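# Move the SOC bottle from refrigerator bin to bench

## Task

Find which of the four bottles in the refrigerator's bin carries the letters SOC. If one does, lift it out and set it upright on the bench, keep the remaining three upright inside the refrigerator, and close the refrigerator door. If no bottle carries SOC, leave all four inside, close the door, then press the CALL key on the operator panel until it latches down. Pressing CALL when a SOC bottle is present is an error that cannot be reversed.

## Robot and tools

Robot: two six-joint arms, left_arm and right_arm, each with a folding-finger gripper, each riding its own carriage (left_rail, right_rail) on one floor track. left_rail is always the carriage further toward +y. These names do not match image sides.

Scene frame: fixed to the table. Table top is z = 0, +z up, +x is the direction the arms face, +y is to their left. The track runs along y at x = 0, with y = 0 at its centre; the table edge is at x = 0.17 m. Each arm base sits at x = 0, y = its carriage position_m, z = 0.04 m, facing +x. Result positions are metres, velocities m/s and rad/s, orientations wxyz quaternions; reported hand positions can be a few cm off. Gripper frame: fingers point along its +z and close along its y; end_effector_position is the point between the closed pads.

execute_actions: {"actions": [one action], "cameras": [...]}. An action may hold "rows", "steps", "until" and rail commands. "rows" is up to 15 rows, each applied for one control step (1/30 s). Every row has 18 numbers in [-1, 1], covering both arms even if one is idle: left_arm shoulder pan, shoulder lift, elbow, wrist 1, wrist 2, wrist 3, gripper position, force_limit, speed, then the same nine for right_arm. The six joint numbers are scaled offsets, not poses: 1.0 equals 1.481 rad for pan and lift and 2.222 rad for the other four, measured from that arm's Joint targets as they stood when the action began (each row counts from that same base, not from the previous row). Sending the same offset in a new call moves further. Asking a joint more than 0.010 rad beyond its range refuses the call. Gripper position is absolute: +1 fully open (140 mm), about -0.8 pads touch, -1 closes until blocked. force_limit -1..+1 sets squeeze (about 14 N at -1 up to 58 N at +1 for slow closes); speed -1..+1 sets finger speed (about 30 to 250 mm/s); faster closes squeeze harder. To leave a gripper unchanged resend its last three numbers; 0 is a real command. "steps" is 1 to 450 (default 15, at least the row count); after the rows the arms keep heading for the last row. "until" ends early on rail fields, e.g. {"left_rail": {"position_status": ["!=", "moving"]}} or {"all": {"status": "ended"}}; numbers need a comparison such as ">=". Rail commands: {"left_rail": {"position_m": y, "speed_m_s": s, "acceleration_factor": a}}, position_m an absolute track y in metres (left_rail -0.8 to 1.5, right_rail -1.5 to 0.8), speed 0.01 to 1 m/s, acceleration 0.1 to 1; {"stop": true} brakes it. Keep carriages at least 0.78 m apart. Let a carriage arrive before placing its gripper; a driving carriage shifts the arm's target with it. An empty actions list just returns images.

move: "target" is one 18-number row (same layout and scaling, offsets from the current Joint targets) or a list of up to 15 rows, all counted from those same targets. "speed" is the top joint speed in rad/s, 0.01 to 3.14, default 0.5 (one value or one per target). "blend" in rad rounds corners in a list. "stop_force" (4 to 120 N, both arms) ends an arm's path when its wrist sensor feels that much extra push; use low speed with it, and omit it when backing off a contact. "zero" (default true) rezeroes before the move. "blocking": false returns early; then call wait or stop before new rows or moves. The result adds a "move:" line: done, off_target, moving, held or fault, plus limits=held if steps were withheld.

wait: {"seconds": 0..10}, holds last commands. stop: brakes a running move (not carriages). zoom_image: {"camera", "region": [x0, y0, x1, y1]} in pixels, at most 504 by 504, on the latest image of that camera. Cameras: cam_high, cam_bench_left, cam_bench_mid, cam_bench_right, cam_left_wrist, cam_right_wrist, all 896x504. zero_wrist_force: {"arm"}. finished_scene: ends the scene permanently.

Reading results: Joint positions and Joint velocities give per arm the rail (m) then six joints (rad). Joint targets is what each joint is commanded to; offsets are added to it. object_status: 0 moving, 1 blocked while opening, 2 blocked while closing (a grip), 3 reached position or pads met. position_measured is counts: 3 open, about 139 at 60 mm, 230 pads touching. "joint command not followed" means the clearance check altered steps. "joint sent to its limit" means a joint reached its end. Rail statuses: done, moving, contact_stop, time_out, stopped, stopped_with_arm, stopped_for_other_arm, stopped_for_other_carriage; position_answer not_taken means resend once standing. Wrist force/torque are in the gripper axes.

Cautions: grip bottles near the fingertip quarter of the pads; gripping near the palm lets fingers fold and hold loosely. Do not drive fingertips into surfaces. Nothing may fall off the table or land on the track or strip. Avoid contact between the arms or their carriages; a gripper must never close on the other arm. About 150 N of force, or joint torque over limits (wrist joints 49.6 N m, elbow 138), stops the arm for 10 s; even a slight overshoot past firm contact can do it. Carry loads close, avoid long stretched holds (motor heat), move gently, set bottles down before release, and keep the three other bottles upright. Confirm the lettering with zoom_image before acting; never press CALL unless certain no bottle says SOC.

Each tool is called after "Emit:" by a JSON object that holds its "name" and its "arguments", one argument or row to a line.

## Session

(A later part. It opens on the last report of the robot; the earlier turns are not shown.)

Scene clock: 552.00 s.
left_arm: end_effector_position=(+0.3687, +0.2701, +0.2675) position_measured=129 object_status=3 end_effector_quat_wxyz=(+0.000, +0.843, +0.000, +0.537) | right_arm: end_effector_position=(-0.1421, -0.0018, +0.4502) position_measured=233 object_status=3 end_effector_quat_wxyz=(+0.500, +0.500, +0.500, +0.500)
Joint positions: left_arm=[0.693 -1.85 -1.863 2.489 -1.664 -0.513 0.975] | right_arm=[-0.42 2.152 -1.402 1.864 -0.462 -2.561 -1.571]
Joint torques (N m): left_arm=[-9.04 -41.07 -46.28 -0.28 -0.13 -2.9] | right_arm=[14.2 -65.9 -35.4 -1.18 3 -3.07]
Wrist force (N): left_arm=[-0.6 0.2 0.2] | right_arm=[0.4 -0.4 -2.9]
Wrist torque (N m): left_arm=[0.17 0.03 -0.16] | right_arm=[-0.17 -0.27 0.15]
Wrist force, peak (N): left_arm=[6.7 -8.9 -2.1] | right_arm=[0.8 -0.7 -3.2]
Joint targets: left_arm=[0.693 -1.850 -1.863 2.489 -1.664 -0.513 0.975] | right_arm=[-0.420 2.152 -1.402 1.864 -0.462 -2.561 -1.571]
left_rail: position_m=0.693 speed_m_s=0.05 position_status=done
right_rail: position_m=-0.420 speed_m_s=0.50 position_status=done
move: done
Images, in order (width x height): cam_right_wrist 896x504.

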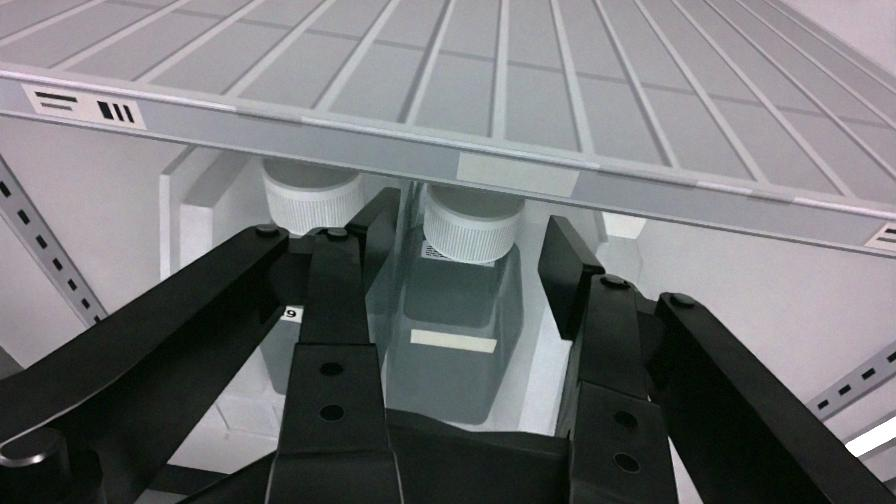

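Emit:
{"name": "zoom_image", "arguments": {
  "camera": "cam_right_wrist",
  "region": [490, 190, 670, 290]
}}

Scaled by 2.800 from the camera's 896x504 image, which has a finer 1280x720 frame.

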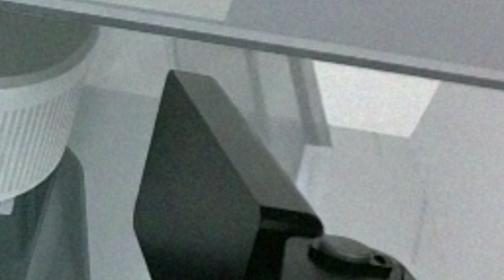

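Emit:
{"name": "execute_actions", "arguments": {
  "actions": [
    {"left_rail": {"position_m": 0.6945, "speed_m_s": 0.05}, "steps": 60, "until": {"left_rail": {"position_status": ["!=", "moving"]}}}
  ]
}}

Emit:
{"name": "move", "arguments": {
  "target": [0,0,0,0,0,0,-0.10,-0.5,0,0,0,0,0,0,0,-1,-0.5,0],
  "cameras": ["cam_right_wrist"]
}}

Emit:
{"name": "zoom_image", "arguments": {
  "camera": "cam_right_wrist",
  "region": [360, 160, 600, 320]
}}

Scene clock: 593.83 s.
left_arm: end_effector_position=(+0.3686, +0.2716, +0.2675) position_measured=129 object_status=3 end_effector_quat_wxyz=(+0.000, +0.843, +0.000, +0.537) | right_arm: end_effector_position=(-0.1421, -0.0018, +0.4502) position_measured=233 object_status=3 end_effector_quat_wxyz=(+0.500, +0.500, +0.500, +0.500)
Joint positions: left_arm=[0.695 -1.85 -1.863 2.489 -1.664 -0.513 0.975] | right_arm=[-0.42 2.152 -1.402 1.864 -0.462 -2.561 -1.571]
Joint torques (N m): left_arm=[-3.95 -35.76 -41.07 0.06 -0.39 -2.88] | right_arm=[16.12 -64.61 -36.07 -0.88 2.68 -3.07]
Wrist force (N): left_arm=[-0.8 -0.3 0.4] | right_arm=[0.6 -0.6 -2.8]
Wrist torque (N m): left_arm=[0.06 0.09 -0.17] | right_arm=[-0.20 -0.31 0.15]
Wrist force, peak (N): left_arm=[-0.8 -1.2 0.2] | right_arm=[0.5 -0.6 -3.2]
Joint targets: left_arm=[0.694 -1.850 -1.863 2.489 -1.664 -0.513 0.975] | right_arm=[-0.420 2.152 -1.402 1.864 -0.462 -2.561 -1.571]
Tool commands: left_gripper/position=+0.0 left_gripper/force_limit=-0.5 left_gripper/speed=+0.0 right_gripper/position=-1.0 right_gripper/force_limit=-0.5 right_gripper/speed=+0.0
left_rail: position_m=0.695 position_m_goal=0.694 speed_m_s=0.05 position_status=done
right_rail: position_m=-0.420 speed_m_s=0.50 position_status=done

Scene clock: 594.33 s.
left_arm: end_effector_position=(+0.3686, +0.2716, +0.2675) position_measured=141 object_status=3 end_effector_quat_wxyz=(+0.000, +0.843, +0.000, +0.537) | right_arm: end_effector_position=(-0.1421, -0.0018, +0.4502) position_measured=233 object_status=3 end_effector_quat_wxyz=(+0.500, +0.500, +0.500, +0.500)
Joint positions: left_arm=[0.695 -1.85 -1.863 2.489 -1.664 -0.513 0.975] | right_arm=[-0.42 2.152 -1.402 1.864 -0.462 -2.561 -1.571]
Joint torques (N m): left_arm=[-2.57 -27.49 -38.46 -0.41 -0.27 -3.19] | right_arm=[15.79 -64.37 -36 -1.24 2.69 -2.94]
Wrist force (N): left_arm=[-1.0 0.1 0.4] | right_arm=[0.6 -0.3 -2.8]
Wrist torque (N m): left_arm=[0.14 0.12 -0.17] | right_arm=[-0.14 -0.31 0.15]
Wrist force, peak (N): left_arm=[-0.9 0.1 0.5] | right_arm=[0.6 -0.8 -3.2]
Joint targets: left_arm=[0.694 -1.850 -1.863 2.489 -1.664 -0.513 0.975] | right_arm=[-0.420 2.152 -1.402 1.864 -0.462 -2.561 -1.571]
left_rail: position_m=0.695 position_m_goal=0.694 speed_m_s=0.05 position_status=done
right_rail: position_m=-0.420 speed_m_s=0.50 position_status=done
move: done
Images, in order (width x height): cam_right_wrist 896x504.

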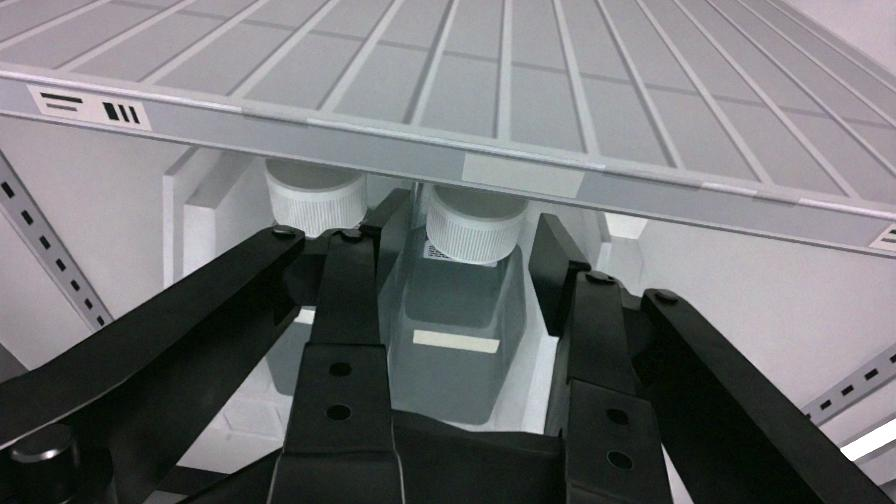

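Scaled by 2.100 from the camera's 896x504 image, which has a finer 1280x720 frame.

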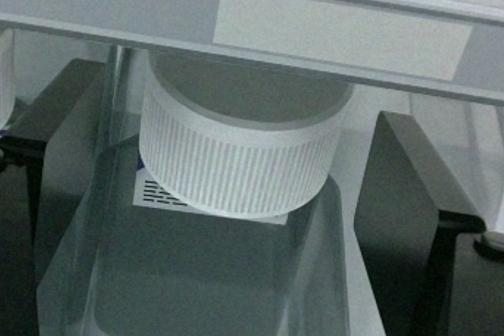

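Emit:
{"name": "move", "arguments": {
  "target": [0.0591,0.0368,0.0170,-0.1067,0.0176,0.0744,-0.10,-0.5,0,0,0,0,0,0,0,-1,-0.5,0],
  "speed": 0.08,
  "stop_force": 8,
  "cameras": ["cam_right_wrist"]
}}

Emit:
{"name": "zoom_image", "arguments": {
  "camera": "cam_right_wrist",
  "region": [360, 160, 600, 320]
}}

Scene clock: 601.57 s.
left_arm: end_effector_position=(+0.4041, +0.2717, +0.2506) position_measured=141 object_status=3 end_effector_quat_wxyz=(+0.000, +0.843, +0.000, +0.537) | right_arm: end_effector_position=(-0.1421, -0.0018, +0.4502) position_measured=233 object_status=3 end_effector_quat_wxyz=(+0.500, +0.500, +0.500, +0.500)
Joint positions: left_arm=[0.694 -1.762 -1.808 2.527 -1.901 -0.474 1.14] | right_arm=[-0.42 2.152 -1.402 1.864 -0.462 -2.561 -1.571]
Joint torques (N m): left_arm=[11.77 -0.02 -29.28 -7.28 5.91 2.29] | right_arm=[14.81 -63.57 -36.33 -1.08 2.96 -3.01]
Wrist force (N): left_arm=[-0.6 0.0 0.2] | right_arm=[0.6 -0.6 -2.9]
Wrist torque (N m): left_arm=[0.11 0.02 -0.40] | right_arm=[-0.20 -0.30 0.15]
Wrist force, peak (N): left_arm=[-1.2 -0.2 0.4] | right_arm=[0.9 -0.8 -3.1]
Joint targets: left_arm=[0.694 -1.762 -1.808 2.527 -1.901 -0.474 1.140] | right_arm=[-0.420 2.152 -1.402 1.864 -0.462 -2.561 -1.571]
left_rail: position_m=0.694 speed_m_s=0.05 position_status=done
right_rail: position_m=-0.420 speed_m_s=0.50 position_status=done
move: done
Images, in order (width x height): cam_right_wrist 896x504.

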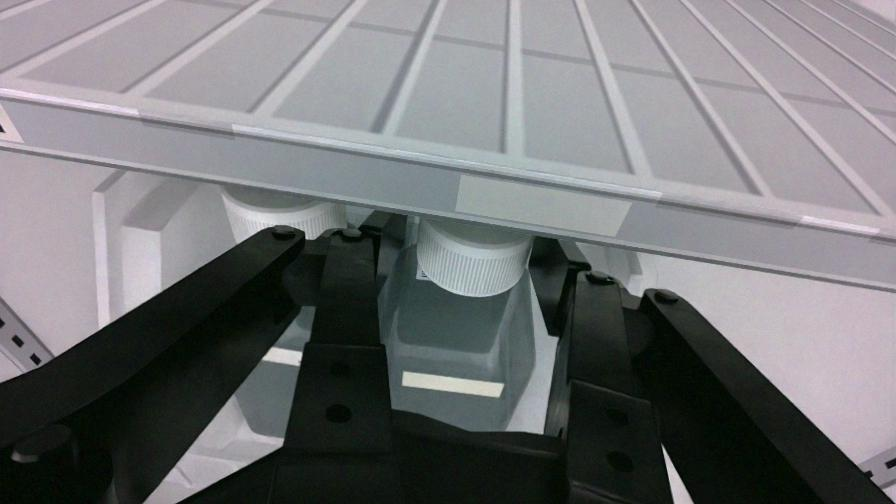

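Scaled by 2.100 from the camera's 896x504 image, which has a finer 1280x720 frame.

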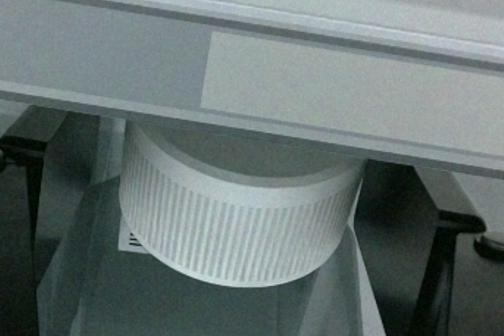

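Emit:
{"name": "move", "arguments": {
  "target": [0,0,0,0,0,0,-1,0.0,-1,0,0,0,0,0,0,-1,-0.5,0],
  "cameras": ["cam_right_wrist"]
}}

Emit:
{"name": "zoom_image", "arguments": {
  "camera": "cam_right_wrist",
  "region": [340, 160, 620, 400]
}}

Scene clock: 604.17 s.
left_arm: end_effector_position=(+0.4041, +0.2717, +0.2506) position_measured=161 object_status=0 end_effector_quat_wxyz=(+0.000, +0.843, +0.000, +0.537) | right_arm: end_effector_position=(-0.1421, -0.0018, +0.4502) position_measured=233 object_status=3 end_effector_quat_wxyz=(+0.500, +0.500, +0.500, +0.500)
Joint positions: left_arm=[0.694 -1.762 -1.808 2.527 -1.901 -0.474 1.14] | right_arm=[-0.42 2.152 -1.402 1.864 -0.462 -2.561 -1.571]
Joint torques (N m): left_arm=[10.86 -4.08 -32.61 -5.43 3.98 1.74] | right_arm=[15.96 -65.14 -36.13 -1.26 3.02 -2.94]
Wrist force (N): left_arm=[0.8 -0.8 -1.8] | right_arm=[0.8 -0.5 -2.7]
Wrist torque (N m): left_arm=[0.08 0.00 -0.43] | right_arm=[-0.18 -0.35 0.15]
Wrist force, peak (N): left_arm=[-2.8 0.7 1.1] | right_arm=[0.7 -0.9 -3.1]
Joint targets: left_arm=[0.694 -1.762 -1.808 2.527 -1.901 -0.474 1.140] | right_arm=[-0.420 2.152 -1.402 1.864 -0.462 -2.561 -1.571]
left_rail: position_m=0.694 speed_m_s=0.05 position_status=done
right_rail: position_m=-0.420 speed_m_s=0.50 position_status=done
move: done
Images, in order (width x height): cam_right_wrist 896x504.

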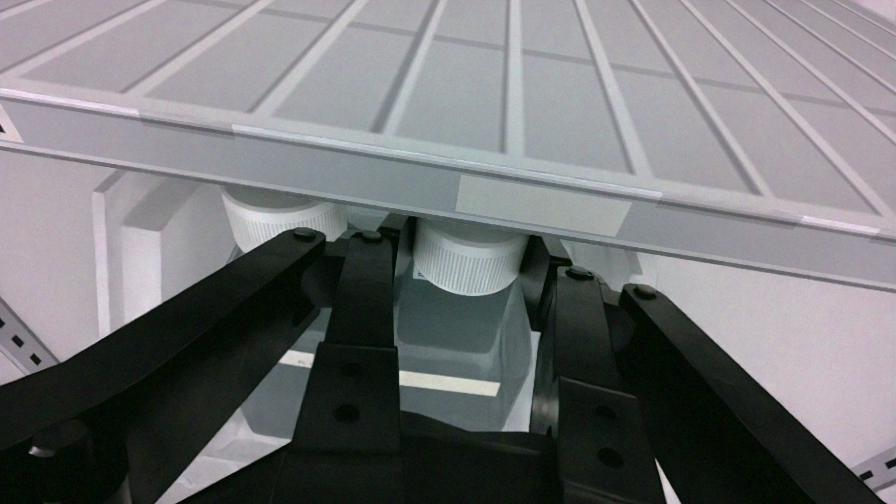

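Scaled by 1.800 from the camera's 896x504 image, which has a finer 1280x720 frame.

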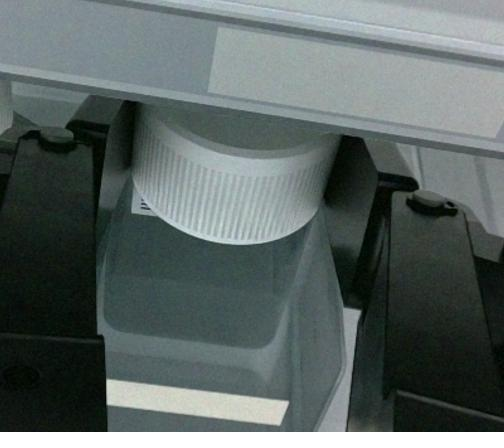

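Emit:
{"name": "wait", "arguments": {
  "seconds": 1.5
}}

Scene clock: 606.20 s.
left_arm: end_effector_position=(+0.4041, +0.2717, +0.2506) position_measured=161 object_status=2 end_effector_quat_wxyz=(+0.000, +0.843, +0.000, +0.537) | right_arm: end_effector_position=(-0.1421, -0.0018, +0.4502) position_measured=233 object_status=3 end_effector_quat_wxyz=(+0.500, +0.500, +0.500, +0.500)
Joint positions: left_arm=[0.694 -1.762 -1.808 2.527 -1.901 -0.474 1.14] | right_arm=[-0.42 2.152 -1.402 1.864 -0.462 -2.561 -1.571]
Joint torques (N m): left_arm=[3.16 -6.12 -40.19 -2.04 0.2 2.21] | right_arm=[15.1 -64.17 -36.02 -1.21 2.74 -3.02]
Wrist force (N): left_arm=[0.6 -0.9 -1.7] | right_arm=[0.6 -0.7 -2.9]
Wrist torque (N m): left_arm=[0.06 0.03 -0.43] | right_arm=[-0.24 -0.31 0.14]
Wrist force, peak (N): left_arm=[0.9 -1.0 -2.1] | right_arm=[0.4 -1.0 -3.2]
Joint targets: left_arm=[0.694 -1.762 -1.808 2.527 -1.901 -0.474 1.140] | right_arm=[-0.420 2.152 -1.402 1.864 -0.462 -2.561 -1.571]
Tool commands: left_gripper/position=-1.0 left_gripper/force_limit=+0.0 left_gripper/speed=-1.0 right_gripper/position=-1.0 right_gripper/force_limit=-0.5 right_gripper/speed=+0.0
left_rail: position_m=0.694 speed_m_s=0.05 position_status=done
right_rail: position_m=-0.420 speed_m_s=0.50 position_status=done
wait: 1.50 s; at rest from the start

Emit:
{"name": "move", "arguments": {
  "target": [-0.0004,-0.0110,-0.0042,0.0113,0,0,-1,0.0,-1,0,0,0,0,0,0,-1,-0.5,0],
  "speed": 0.03,
  "cameras": ["cam_right_wrist"]
}}

Emit:
{"name": "zoom_image", "arguments": {
  "camera": "cam_right_wrist",
  "region": [340, 160, 620, 400]
}}

Scene clock: 643.57 s.
left_arm: end_effector_position=(+0.4038, +0.2715, +0.2592) position_measured=161 object_status=2 end_effector_quat_wxyz=(+0.000, +0.843, +0.000, +0.537) | right_arm: end_effector_position=(-0.1421, -0.0018, +0.4502) position_measured=233 object_status=3 end_effector_quat_wxyz=(+0.500, +0.500, +0.500, +0.500)
Joint positions: left_arm=[0.694 -1.763 -1.824 2.518 -1.876 -0.474 1.14] | right_arm=[-0.42 2.152 -1.402 1.864 -0.462 -2.561 -1.571]
Joint torques (N m): left_arm=[-8.64 -43.13 -45.94 0.34 5.28 -0.65] | right_arm=[16.19 -61.48 -36.95 -1.17 2.77 -2.89]
Wrist force (N): left_arm=[-4.0 0.1 2.0] | right_arm=[0.5 -0.6 -2.7]
Wrist torque (N m): left_arm=[0.13 -0.02 -0.40] | right_arm=[-0.21 -0.29 0.15]
Wrist force, peak (N): left_arm=[-4.1 -0.1 2.3] | right_arm=[0.7 -0.8 -3.2]
Joint targets: left_arm=[0.694 -1.763 -1.824 2.517 -1.876 -0.474 1.140] | right_arm=[-0.420 2.152 -1.402 1.864 -0.462 -2.561 -1.571]
left_rail: position_m=0.694 speed_m_s=0.05 position_status=done
right_rail: position_m=-0.420 speed_m_s=0.50 position_status=done
move: done
Images, in order (width x height): cam_right_wrist 896x504.

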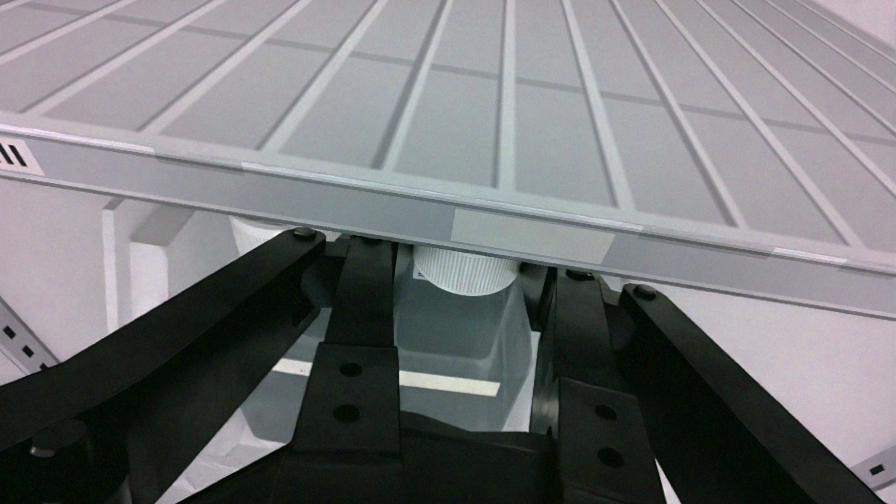

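Scaled by 1.800 from the camera's 896x504 image, which has a finer 1280x720 frame.

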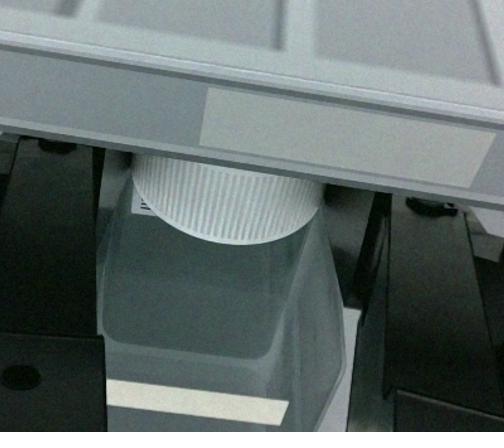

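Emit:
{"name": "move", "arguments": {
  "target": [0,0,0,0,0,0,-0.98,1.0,-1,0,0,0,0,0,0,-1,-0.5,0]
}}

Emit:
{"name": "execute_actions", "arguments": {
  "actions": [
    {"left_rail": {"position_m": 0.7005, "speed_m_s": 0.03}, "steps": 60, "until": {"left_rail": {"position_status": ["!=", "moving"]}}}
  ]
}}

Scene clock: 647.67 s.
left_arm: end_effector_position=(+0.4038, +0.2715, +0.2594) position_measured=162 object_status=2 end_effector_quat_wxyz=(+0.000, +0.843, +0.000, +0.537) | right_arm: end_effector_position=(-0.1421, -0.0018, +0.4502) position_measured=233 object_status=3 end_effector_quat_wxyz=(+0.500, +0.500, +0.500, +0.500)
Joint positions: left_arm=[0.694 -1.763 -1.824 2.517 -1.876 -0.474 1.14] | right_arm=[-0.42 2.152 -1.402 1.864 -0.462 -2.561 -1.571]
Joint torques (N m): left_arm=[-9.44 -40.36 -45.97 -0.58 6.49 -1.54] | right_arm=[14.67 -62.05 -36.57 -1.09 2.83 -3.02]
Wrist force (N): left_arm=[-3.9 -0.2 2.1] | right_arm=[0.4 -0.6 -2.8]
Wrist torque (N m): left_arm=[0.07 -0.05 -0.40] | right_arm=[-0.21 -0.27 0.15]
Wrist force, peak (N): left_arm=[-4.3 -0.1 1.9] | right_arm=[0.8 -0.7 -3.2]
Joint targets: left_arm=[0.694 -1.763 -1.824 2.517 -1.876 -0.474 1.140] | right_arm=[-0.420 2.152 -1.402 1.864 -0.462 -2.561 -1.571]
left_rail: position_m=0.694 speed_m_s=0.05 position_status=done
right_rail: position_m=-0.420 speed_m_s=0.50 position_status=done
move: done

Scene clock: 648.17 s.
left_arm: end_effector_position=(+0.4038, +0.2775, +0.2594) position_measured=162 object_status=2 end_effector_quat_wxyz=(+0.000, +0.843, +0.000, +0.537) | right_arm: end_effector_position=(-0.1421, -0.0018, +0.4502) position_measured=233 object_status=3 end_effector_quat_wxyz=(+0.500, +0.500, +0.500, +0.500)
Joint positions: left_arm=[0.7 -1.763 -1.824 2.517 -1.876 -0.474 1.14] | right_arm=[-0.42 2.152 -1.402 1.864 -0.462 -2.561 -1.571]
Joint torques (N m): left_arm=[-6.7 -33.51 -39.37 -0.64 6.52 -1.75] | right_arm=[14.09 -63.42 -36.78 -1.02 2.72 -2.7]
Wrist force (N): left_arm=[-3.3 1.0 1.8] | right_arm=[0.6 -0.8 -3.0]
Wrist torque (N m): left_arm=[-0.04 -0.02 -0.51] | right_arm=[-0.25 -0.31 0.15]
Wrist force, peak (N): left_arm=[-4.1 0.3 2.5] | right_arm=[0.4 -0.8 -3.0]
Joint targets: left_arm=[0.701 -1.763 -1.824 2.517 -1.876 -0.474 1.140] | right_arm=[-0.420 2.152 -1.402 1.864 -0.462 -2.561 -1.571]
Tool commands: left_gripper/position=-0.98 left_gripper/force_limit=+1.0 left_gripper/speed=-1.0 right_gripper/position=-1.0 right_gripper/force_limit=-0.5 right_gripper/speed=+0.0
left_rail: position_m=0.700 position_m_goal=0.701 speed_m_s=0.03 position_status=done
right_rail: position_m=-0.420 speed_m_s=0.50 position_status=done

Emit:
{"name": "execute_actions", "arguments": {
  "actions": [
    {"left_rail": {"position_m": 0.699, "speed_m_s": 0.03}, "steps": 60, "until": {"left_rail": {"position_status": ["!=", "moving"]}}}
  ]
}}

Emit:
{"name": "move", "arguments": {
  "target": [-0.0893,0.0444,-0.0116,0.1996,0.0271,-0.2178,-0.98,1.0,-1,0,0,0,0,0,0,-1,-0.5,0],
  "speed": 0.15,
  "stop_force": 15,
  "cameras": ["cam_right_wrist"]
}}

Emit:
{"name": "zoom_image", "arguments": {
  "camera": "cam_right_wrist",
  "region": [340, 160, 620, 400]
}}

Scene clock: 651.83 s.
left_arm: end_effector_position=(+0.4038, +0.2760, +0.2594) position_measured=162 object_status=2 end_effector_quat_wxyz=(+0.000, +0.843, +0.000, +0.537) | right_arm: end_effector_position=(-0.1421, -0.0018, +0.4502) position_measured=233 object_status=3 end_effector_quat_wxyz=(+0.500, +0.500, +0.500, +0.500)
Joint positions: left_arm=[0.699 -1.763 -1.824 2.517 -1.876 -0.474 1.14] | right_arm=[-0.42 2.152 -1.402 1.864 -0.462 -2.561 -1.571]
Joint torques (N m): left_arm=[11.51 -3.92 -34.55 -1.28 5.88 -1.71] | right_arm=[16.13 -62.37 -36.35 -1.29 2.92 -2.82]
Wrist force (N): left_arm=[-3.8 0.0 2.0] | right_arm=[0.7 -0.5 -2.8]
Wrist torque (N m): left_arm=[0.11 -0.04 -0.40] | right_arm=[-0.18 -0.34 0.14]
Wrist force, peak (N): left_arm=[-4.1 0.4 2.1] | right_arm=[0.8 -0.9 -3.1]
Joint targets: left_arm=[0.699 -1.763 -1.824 2.517 -1.876 -0.474 1.140] | right_arm=[-0.420 2.152 -1.402 1.864 -0.462 -2.561 -1.571]
Tool commands: left_gripper/position=-0.98 left_gripper/force_limit=+1.0 left_gripper/speed=-1.0 right_gripper/position=-1.0 right_gripper/force_limit=-0.5 right_gripper/speed=+0.0
left_rail: position_m=0.699 speed_m_s=0.03 position_status=done
right_rail: position_m=-0.420 speed_m_s=0.50 position_status=done

Scene clock: 656.07 s.
left_arm: end_effector_position=(+0.3705, +0.2762, +0.2603) position_measured=162 object_status=2 end_effector_quat_wxyz=(+0.000, +0.793, +0.000, +0.609) | right_arm: end_effector_position=(-0.1421, -0.0018, +0.4502) position_measured=233 object_status=3 end_effector_quat_wxyz=(+0.500, +0.500, +0.500, +0.500)
Joint positions: left_arm=[0.699 -1.895 -1.759 2.492 -1.432 -0.414 0.657] | right_arm=[-0.42 2.152 -1.402 1.864 -0.462 -2.561 -1.571]
Joint torques (N m): left_arm=[-9.73 -5.57 -42.82 1.46 5.84 -3.09] | right_arm=[14.02 -61.33 -37.34 -1.22 3.03 -2.76]
Wrist force (N): left_arm=[-4.8 -0.3 1.5] | right_arm=[0.8 -0.7 -2.9]
Wrist torque (N m): left_arm=[0.11 0.05 -0.19] | right_arm=[-0.23 -0.35 0.14]
Wrist force, peak (N): left_arm=[-5.0 0.0 1.6] | right_arm=[0.8 -0.9 -3.2]
Joint targets: left_arm=[0.699 -1.895 -1.759 2.492 -1.432 -0.414 0.656] | right_arm=[-0.420 2.152 -1.402 1.864 -0.462 -2.561 -1.571]
left_rail: position_m=0.699 speed_m_s=0.03 position_status=done
right_rail: position_m=-0.420 speed_m_s=0.50 position_status=done
move: done
Images, in order (width x height): cam_right_wrist 896x504.

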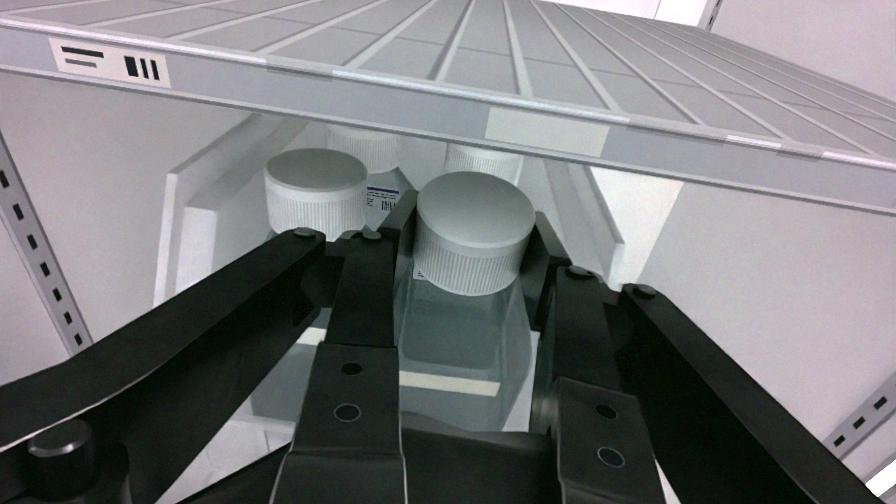

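Scaled by 1.800 from the camera's 896x504 image, which has a finer 1280x720 frame.

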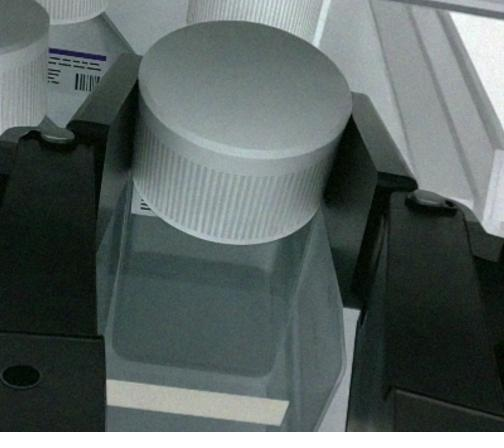

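Emit:
{"name": "execute_actions", "arguments": {
  "actions": [],
  "cameras": ["cam_right_wrist"]
}}

Scene clock: 669.47 s.
left_arm: end_effector_position=(+0.3705, +0.2762, +0.2603) position_measured=162 object_status=2 end_effector_quat_wxyz=(+0.000, +0.793, +0.000, +0.609) | right_arm: end_effector_position=(-0.1421, -0.0018, +0.4502) position_measured=233 object_status=3 end_effector_quat_wxyz=(+0.500, +0.500, +0.500, +0.500)
Joint positions: left_arm=[0.699 -1.895 -1.759 2.492 -1.432 -0.414 0.656] | right_arm=[-0.42 2.152 -1.402 1.864 -0.462 -2.561 -1.571]
Joint velocities: within noise
Joint torques (N m): left_arm=[-7.11 -4.26 -42.36 1.57 5.59 -3.02] | right_arm=[14.99 -59.55 -36.72 -1.11 2.54 -2.61]
Wrist force (N): left_arm=[-5.0 -0.1 1.5] | right_arm=[0.5 -0.4 -2.8]
Wrist torque (N m): left_arm=[0.15 0.11 -0.19] | right_arm=[-0.17 -0.29 0.15]
Wrist force, peak (N): left_arm=[-5.2 -0.3 1.5] | right_arm=[0.6 -0.6 -3.3]
Joint targets: left_arm=[0.699 -1.895 -1.759 2.492 -1.432 -0.414 0.656] | right_arm=[-0.420 2.152 -1.402 1.864 -0.462 -2.561 -1.571]
Tool commands: left_gripper/position=-0.98 left_gripper/force_limit=+1.0 left_gripper/speed=-1.0 right_gripper/position=-1.0 right_gripper/force_limit=-0.5 right_gripper/speed=+0.0
left_rail: position_m=0.699 speed_m_s=0.03 position_status=done
right_rail: position_m=-0.420 speed_m_s=0.50 position_status=done
Images, in order (width x height): cam_right_wrist 896x504.

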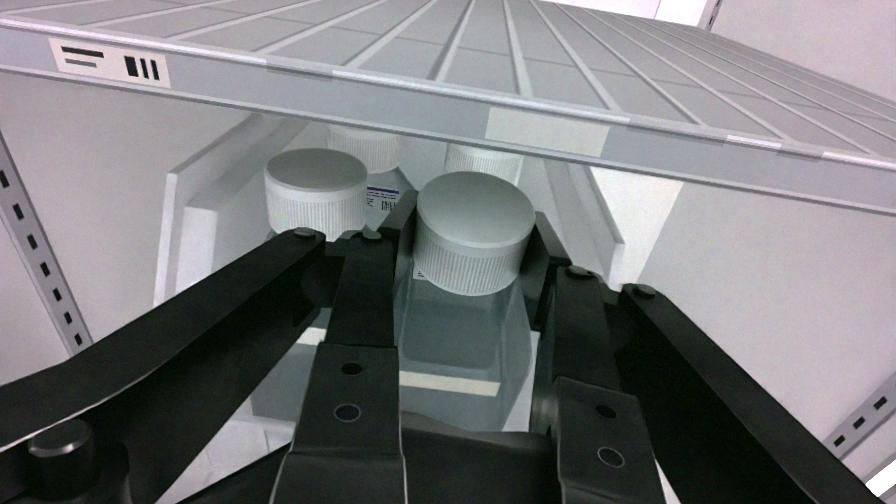

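Emit:
{"name": "move", "arguments": {
  "target": [-0.0618,0.1067,-0.0197,0.1671,-0.0046,-0.2075,-0.98,1.0,-1,0,0,0,0,0,0,-1,-0.5,0],
  "speed": 0.15,
  "stop_force": 20,
  "cameras": ["cam_right_wrist","cam_bench_left"]
}}

Scene clock: 675.43 s.
left_arm: end_effector_position=(+0.3428, +0.2759, +0.2579) position_measured=162 object_status=2 end_effector_quat_wxyz=(+0.000, +0.737, +0.000, +0.676) | right_arm: end_effector_position=(-0.1421, -0.0018, +0.4502) position_measured=233 object_status=3 end_effector_quat_wxyz=(+0.500, +0.500, +0.500, +0.500)
Joint positions: left_arm=[0.699 -1.987 -1.601 2.448 -1.061 -0.424 0.195] | right_arm=[-0.42 2.152 -1.402 1.864 -0.462 -2.561 -1.571]
Joint torques (N m): left_arm=[-9.05 -13.04 -35.71 4.07 -2.13 -3.14] | right_arm=[15.04 -60.18 -37.36 -1 2.74 -2.63]
Wrist force (N): left_arm=[-4.9 -0.3 0.8] | right_arm=[0.5 -0.6 -2.9]
Wrist torque (N m): left_arm=[0.14 0.02 -0.19] | right_arm=[-0.21 -0.28 0.14]
Wrist force, peak (N): left_arm=[-5.4 0.6 1.4] | right_arm=[0.6 -0.5 -3.4]
Joint targets: left_arm=[0.699 -1.987 -1.601 2.448 -1.061 -0.424 0.195] | right_arm=[-0.420 2.152 -1.402 1.864 -0.462 -2.561 -1.571]
left_rail: position_m=0.699 speed_m_s=0.03 position_status=done
right_rail: position_m=-0.420 speed_m_s=0.50 position_status=done
move: done
Images, in order (width x height): cam_bench_left 896x504, cam_right_wrist 896x504.

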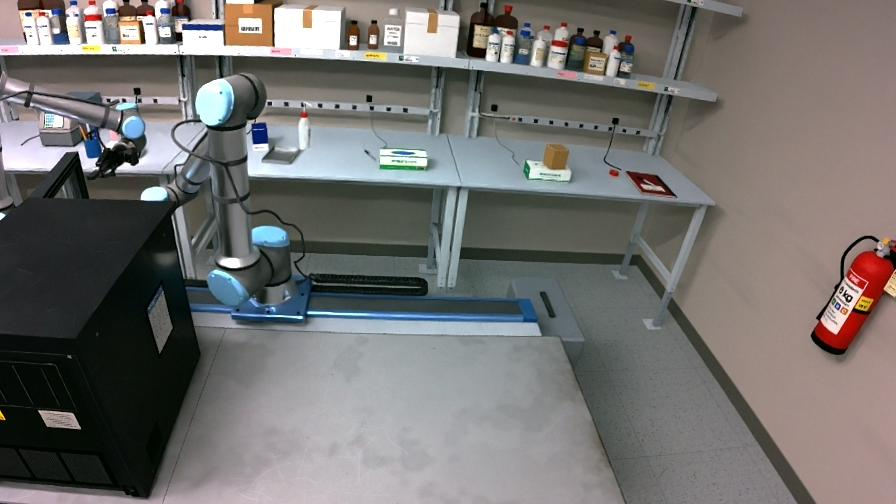

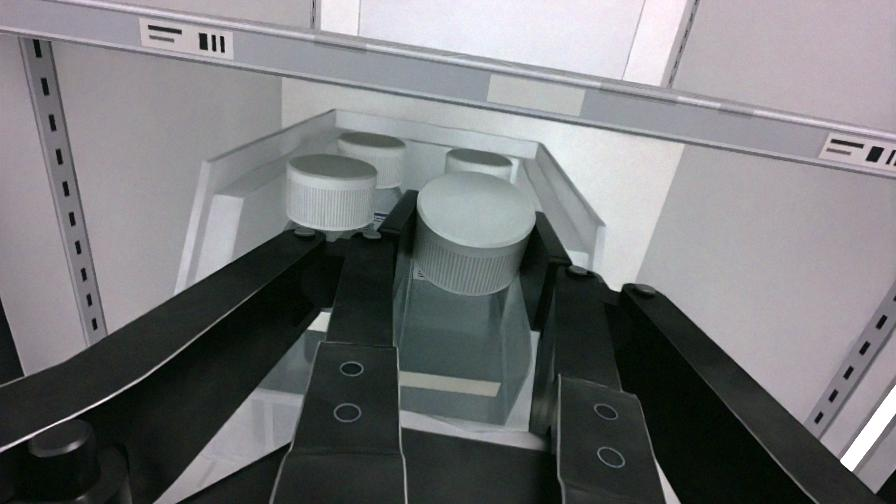

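Emit:
{"name": "move", "arguments": {
  "target": [-0.0363,0.1297,-0.0187,0.1143,-0.0237,-0.1644,-0.98,1.0,-1,0,0,0,0,0,0,-1,-0.5,0],
  "speed": 0.15,
  "stop_force": 20,
  "cameras": ["cam_right_wrist"]
}}

Scene clock: 679.80 s.
left_arm: end_effector_position=(+0.3198, +0.2758, +0.2570) position_measured=162 object_status=2 end_effector_quat_wxyz=(+0.000, +0.676, +0.000, +0.737) | right_arm: end_effector_position=(-0.1421, -0.0018, +0.4502) position_measured=233 object_status=3 end_effector_quat_wxyz=(+0.500, +0.500, +0.500, +0.500)
Joint positions: left_arm=[0.699 -2.04 -1.408 2.406 -0.807 -0.477 -0.17] | right_arm=[-0.42 2.152 -1.402 1.864 -0.462 -2.561 -1.571]
Joint torques (N m): left_arm=[-9.68 -26.29 -29.44 6.22 -4.02 -3.14] | right_arm=[15.04 -58.61 -38.2 -1.12 2.62 -2.7]
Wrist force (N): left_arm=[-6.0 0.1 0.3] | right_arm=[0.5 -0.5 -2.9]
Wrist torque (N m): left_arm=[0.30 0.20 -0.18] | right_arm=[-0.17 -0.28 0.14]
Wrist force, peak (N): left_arm=[-6.0 0.1 0.3] | right_arm=[0.9 -0.6 -3.1]
Joint targets: left_arm=[0.699 -2.040 -1.408 2.406 -0.807 -0.477 -0.170] | right_arm=[-0.420 2.152 -1.402 1.864 -0.462 -2.561 -1.571]
left_rail: position_m=0.699 speed_m_s=0.03 position_status=done
right_rail: position_m=-0.420 speed_m_s=0.50 position_status=done
move: done
Images, in order (width x height): cam_right_wrist 896x504.

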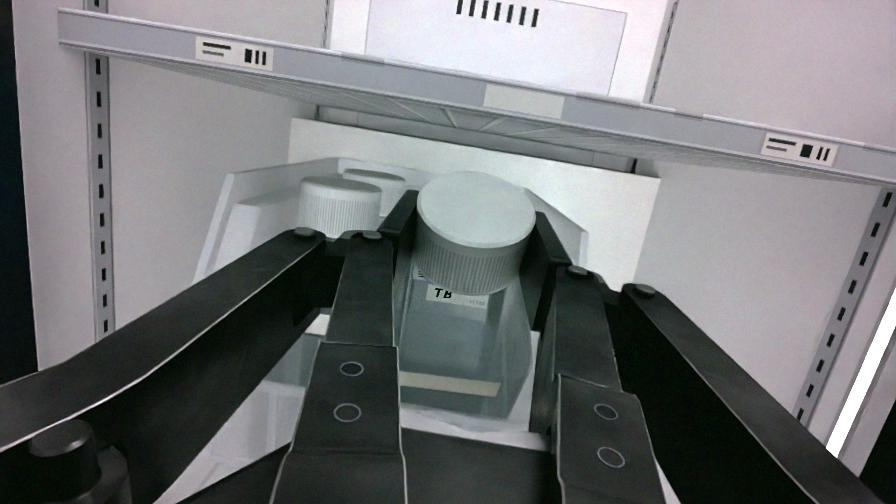

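Emit:
{"name": "zoom_image", "arguments": {
  "camera": "cam_right_wrist",
  "region": [370, 230, 560, 430]
}}

Scaled by 2.520 from the camera's 896x504 image, which has a finer 1280x720 frame.

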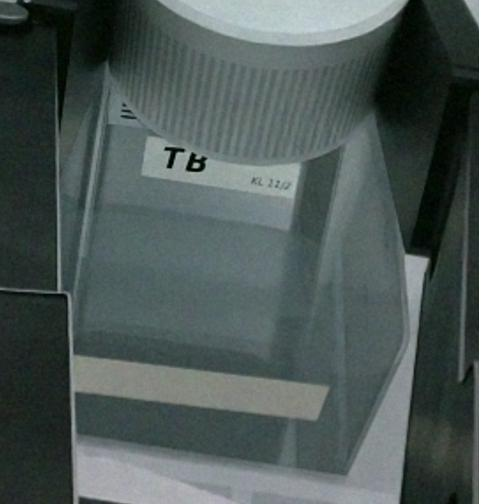

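Emit:
{"name": "move", "arguments": {
  "target": [-0.00945,0.12876,-0.01809,0.08159,-0.03056,-0.12952,-0.98,1.0,-1,0,0,0,0,0,0,-1,-0.5,0],
  "speed": 0.15,
  "stop_force": 20,
  "cameras": ["cam_right_wrist"]
}}

Scene clock: 687.70 s.
left_arm: end_effector_position=(+0.3035, +0.2759, +0.2585) position_measured=162 object_status=2 end_effector_quat_wxyz=(+0.000, +0.609, +0.000, +0.793) | right_arm: end_effector_position=(-0.1421, -0.0018, +0.4502) position_measured=233 object_status=3 end_effector_quat_wxyz=(+0.500, +0.500, +0.500, +0.500)
Joint positions: left_arm=[0.699 -2.054 -1.218 2.366 -0.626 -0.545 -0.458] | right_arm=[-0.42 2.152 -1.402 1.864 -0.462 -2.561 -1.571]
Joint torques (N m): left_arm=[-12.04 -35.04 -21.5 8.16 -5.3 -3.35] | right_arm=[15.11 -58.91 -38.42 -1.25 2.83 -2.37]
Wrist force (N): left_arm=[-5.5 0.3 0.5] | right_arm=[0.6 -0.9 -2.8]
Wrist torque (N m): left_arm=[0.41 0.18 -0.17] | right_arm=[-0.27 -0.32 0.15]
Wrist force, peak (N): left_arm=[-5.8 0.1 0.4] | right_arm=[0.6 -0.6 -3.3]
Joint targets: left_arm=[0.699 -2.054 -1.218 2.366 -0.626 -0.545 -0.458] | right_arm=[-0.420 2.152 -1.402 1.864 -0.462 -2.561 -1.571]
left_rail: position_m=0.699 speed_m_s=0.03 position_status=done
right_rail: position_m=-0.420 speed_m_s=0.50 position_status=done
move: done
Images, in order (width x height): cam_right_wrist 896x504.

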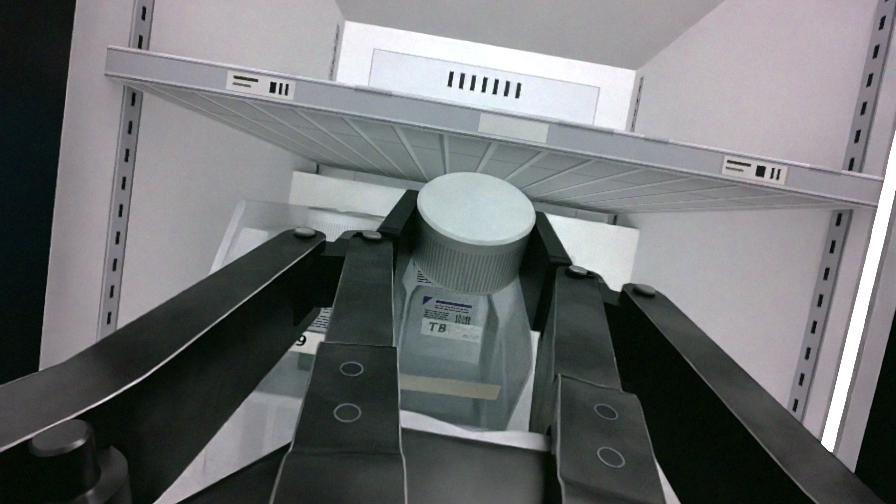

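Emit:
{"name": "zoom_image", "arguments": {
  "camera": "cam_right_wrist",
  "region": [380, 240, 560, 440]
}}

Emit:
{"name": "zoom_image", "arguments": {
  "camera": "cam_right_wrist",
  "region": [200, 180, 420, 440]
}}

Scaled by 2.520 from the camera's 896x504 image, which has a finer 1280x720 frame.

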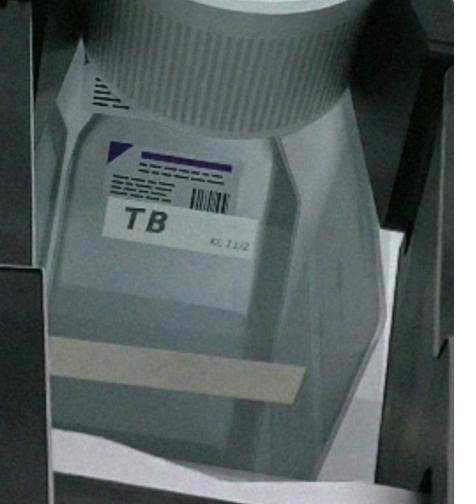

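Scaled by 1.938 from the camera's 896x504 image, which has a finer 1280x720 frame.

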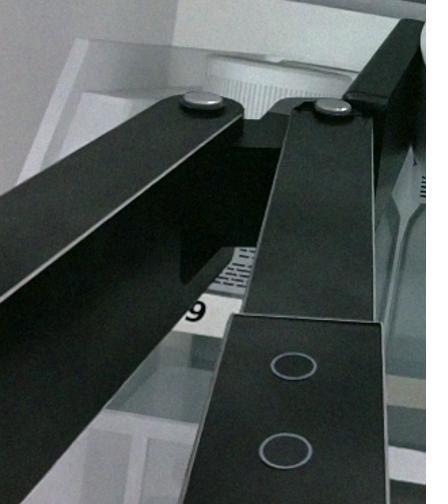

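Emit:
{"name": "move", "arguments": {
  "target": [-0.08103,-0.09595,-0.01013,0.03722,-0.04793,0.04446,-0.98,1.0,-1,0,0,0,0,0,0,-1,-0.5,0],
  "speed": 0.1,
  "stop_force": 20,
  "cameras": ["cam_right_wrist"]
}}

Scene clock: 697.30 s.
left_arm: end_effector_position=(+0.2488, +0.2760, +0.3236) position_measured=162 object_status=2 end_effector_quat_wxyz=(+0.000, +0.609, +0.000, +0.793) | right_arm: end_effector_position=(-0.1421, -0.0018, +0.4502) position_measured=233 object_status=3 end_effector_quat_wxyz=(+0.500, +0.500, +0.500, +0.500)
Joint positions: left_arm=[0.699 -2.174 -1.36 2.344 -0.543 -0.651 -0.359] | right_arm=[-0.42 2.152 -1.402 1.864 -0.462 -2.561 -1.571]
Joint torques (N m): left_arm=[-7.41 -65.83 -27.08 8.51 -4.72 2.36] | right_arm=[14.82 -56.8 -38.74 -1.05 3.06 -2.5]
Wrist force (N): left_arm=[-5.4 0.1 0.1] | right_arm=[0.6 -0.6 -2.8]
Wrist torque (N m): left_arm=[0.35 0.28 -0.39] | right_arm=[-0.20 -0.31 0.14]
Wrist force, peak (N): left_arm=[-5.4 0.0 3.6] | right_arm=[0.6 -1.0 -3.1]
Joint targets: left_arm=[0.699 -2.174 -1.360 2.344 -0.543 -0.651 -0.359] | right_arm=[-0.420 2.152 -1.402 1.864 -0.462 -2.561 -1.571]
left_rail: position_m=0.699 speed_m_s=0.03 position_status=done
right_rail: position_m=-0.420 speed_m_s=0.50 position_status=done
move: done
Images, in order (width x height): cam_right_wrist 896x504.

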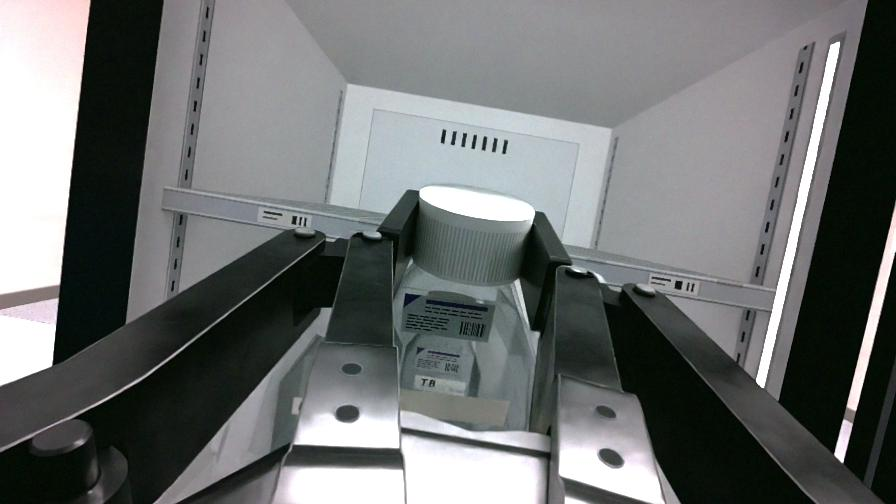

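Emit:
{"name": "zoom_image", "arguments": {
  "camera": "cam_right_wrist",
  "region": [280, 170, 580, 450]
}}

Scaled by 1.680 from the camera's 896x504 image, which has a finer 1280x720 frame.

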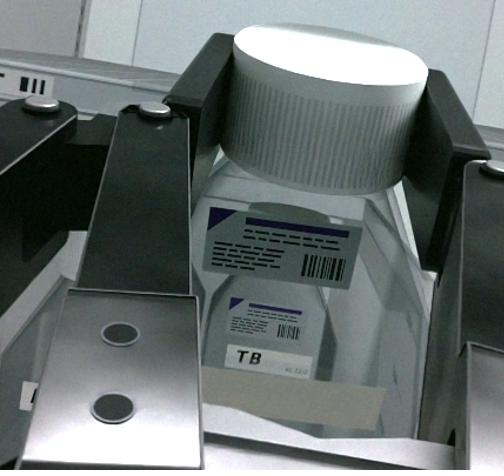

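Emit:
{"name": "execute_actions", "arguments": {
  "actions": [],
  "cameras": ["cam_right_wrist","cam_high"]
}}

Scene clock: 706.60 s.
left_arm: end_effector_position=(+0.2488, +0.2760, +0.3236) position_measured=162 object_status=2 end_effector_quat_wxyz=(+0.000, +0.609, +0.000, +0.793) | right_arm: end_effector_position=(-0.1421, -0.0018, +0.4502) position_measured=233 object_status=3 end_effector_quat_wxyz=(+0.500, +0.500, +0.500, +0.500)
Joint positions: left_arm=[0.699 -2.174 -1.36 2.344 -0.543 -0.651 -0.359] | right_arm=[-0.42 2.152 -1.402 1.864 -0.462 -2.561 -1.571]
Joint velocities: within noise
Joint torques (N m): left_arm=[-8.92 -66.45 -27.62 8.1 -4.61 2.38] | right_arm=[13.85 -56.42 -37.83 -1.14 2.83 -2.18]
Wrist force (N): left_arm=[-5.3 -0.2 0.1] | right_arm=[0.8 -0.8 -2.9]
Wrist torque (N m): left_arm=[0.29 0.25 -0.39] | right_arm=[-0.24 -0.36 0.14]
Wrist force, peak (N): left_arm=[-6.0 0.1 -0.1] | right_arm=[0.6 -0.8 -3.2]
Joint targets: left_arm=[0.699 -2.174 -1.360 2.344 -0.543 -0.651 -0.359] | right_arm=[-0.420 2.152 -1.402 1.864 -0.462 -2.561 -1.571]
Tool commands: left_gripper/position=-0.98 left_gripper/force_limit=+1.0 left_gripper/speed=-1.0 right_gripper/position=-1.0 right_gripper/force_limit=-0.5 right_gripper/speed=+0.0
left_rail: position_m=0.699 speed_m_s=0.03 position_status=done
right_rail: position_m=-0.420 speed_m_s=0.50 position_status=done
Images, in order (width x height): cam_high 896x504, cam_right_wrist 896x504.

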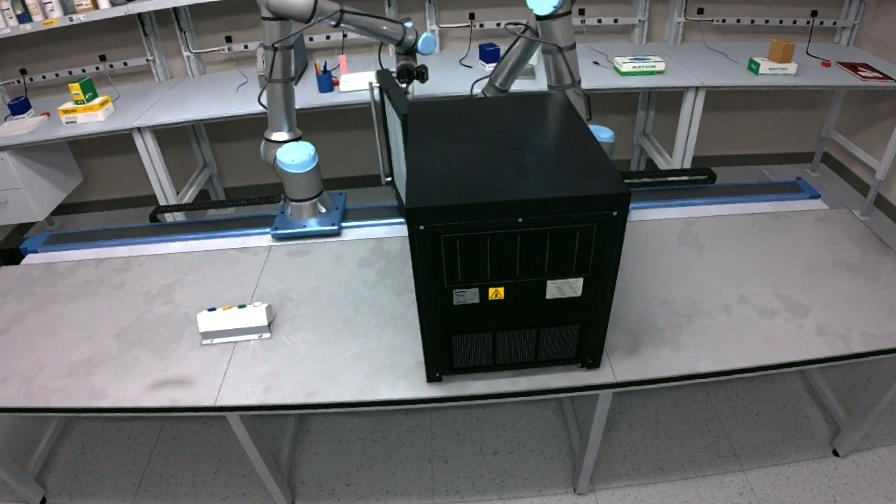

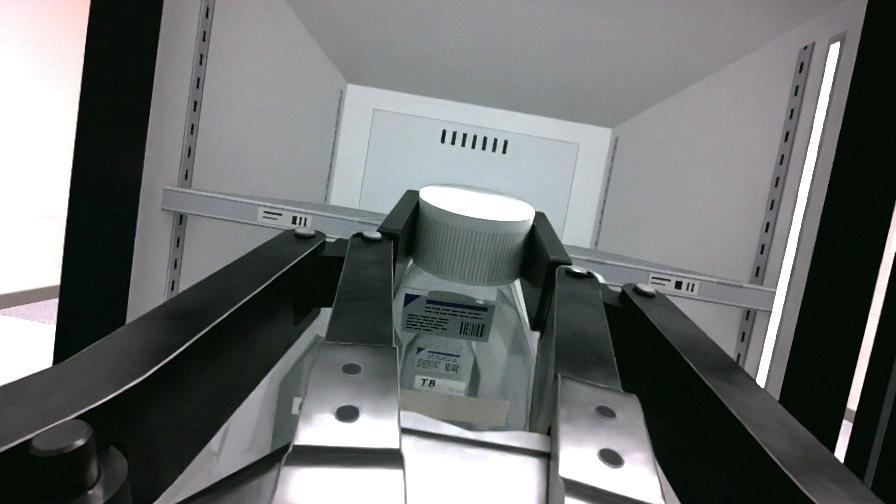

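Emit:
{"name": "move", "arguments": {
  "target": [-0.13802,0.01121,-0.02358,-0.02259,-0.08488,0.05248,-0.98,1.0,-1,0,0,0,0,0,0,-1,-0.5,0],
  "speed": 0.12,
  "stop_force": 20,
  "cameras": ["cam_right_wrist"]
}}

Scene clock: 711.47 s.
left_arm: end_effector_position=(+0.1384, +0.2759, +0.3290) position_measured=162 object_status=2 end_effector_quat_wxyz=(+0.000, +0.609, +0.000, +0.793) | right_arm: end_effector_position=(-0.1421, -0.0018, +0.4502) position_measured=233 object_status=3 end_effector_quat_wxyz=(+0.500, +0.500, +0.500, +0.500)
Joint positions: left_arm=[0.699 -2.379 -1.343 2.291 -0.593 -0.84 -0.242] | right_arm=[-0.42 2.152 -1.402 1.864 -0.462 -2.561 -1.571]
Joint torques (N m): left_arm=[-11.18 -29.06 -28.94 1.34 -4.42 2.28] | right_arm=[14.06 -56.41 -38.96 -1.16 2.81 -2.3]
Wrist force (N): left_arm=[-5.6 -0.2 -0.3] | right_arm=[0.7 -0.5 -2.8]
Wrist torque (N m): left_arm=[0.28 0.31 -0.38] | right_arm=[-0.18 -0.32 0.14]
Wrist force, peak (N): left_arm=[-6.0 0.1 -0.2] | right_arm=[0.7 -0.5 -3.4]
Joint targets: left_arm=[0.699 -2.379 -1.343 2.291 -0.593 -0.840 -0.242] | right_arm=[-0.420 2.152 -1.402 1.864 -0.462 -2.561 -1.571]
left_rail: position_m=0.699 speed_m_s=0.03 position_status=done
right_rail: position_m=-0.420 speed_m_s=0.50 position_status=done
move: done
Images, in order (width x height): cam_right_wrist 896x504.

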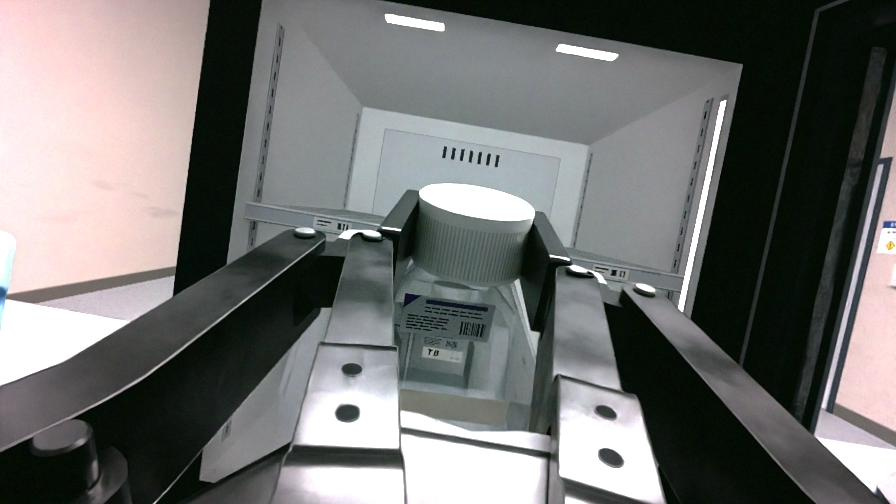

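Emit:
{"name": "move", "arguments": {
  "target": [-0.01188,-0.19061,-0.00608,-0.08002,0.00513,0.14536,-0.98,1.0,-1,0,0,0,0,0,0,-1,-0.5,0],
  "speed": 0.15,
  "cameras": ["cam_right_wrist"]
}}

Scene clock: 719.07 s.
left_arm: end_effector_position=(+0.1376, +0.2758, +0.3368) position_measured=162 object_status=2 end_effector_quat_wxyz=(+0.000, +0.737, +0.000, +0.676) | right_arm: end_effector_position=(-0.1421, -0.0018, +0.4502) position_measured=233 object_status=3 end_effector_quat_wxyz=(+0.500, +0.500, +0.500, +0.500)
Joint positions: left_arm=[0.699 -2.396 -1.625 2.278 -0.771 -0.829 0.08] | right_arm=[-0.42 2.152 -1.402 1.864 -0.462 -2.561 -1.571]
Joint torques (N m): left_arm=[-11.01 -51.86 -40.75 -1.4 3.16 2.38] | right_arm=[12.12 -56.42 -38.88 -1.01 2.69 -2.28]
Wrist force (N): left_arm=[-5.4 -0.4 0.8] | right_arm=[0.4 -0.6 -2.8]
Wrist torque (N m): left_arm=[0.14 0.30 -0.41] | right_arm=[-0.20 -0.26 0.14]
Wrist force, peak (N): left_arm=[-6.1 -0.2 -0.2] | right_arm=[0.7 -0.7 -3.3]
Joint targets: left_arm=[0.699 -2.397 -1.626 2.278 -0.771 -0.829 0.081] | right_arm=[-0.420 2.152 -1.402 1.864 -0.462 -2.561 -1.571]
left_rail: position_m=0.699 speed_m_s=0.03 position_status=done
right_rail: position_m=-0.420 speed_m_s=0.50 position_status=done
move: done
Images, in order (width x height): cam_right_wrist 896x504.

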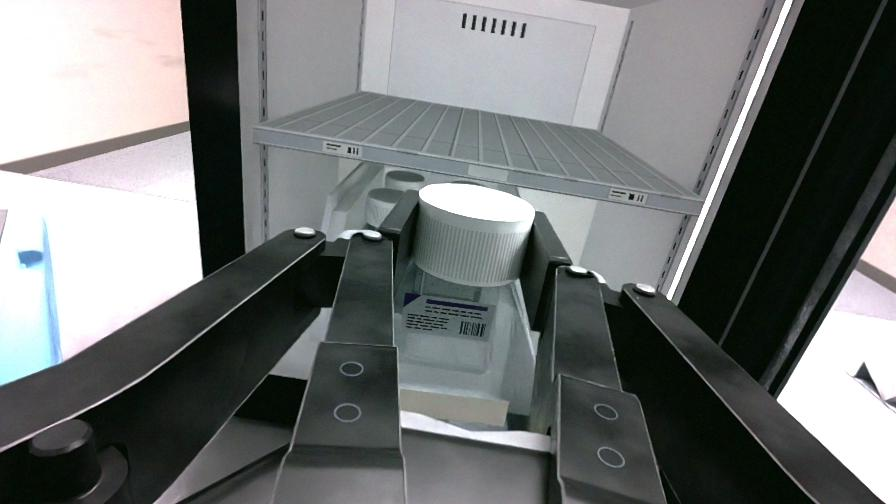

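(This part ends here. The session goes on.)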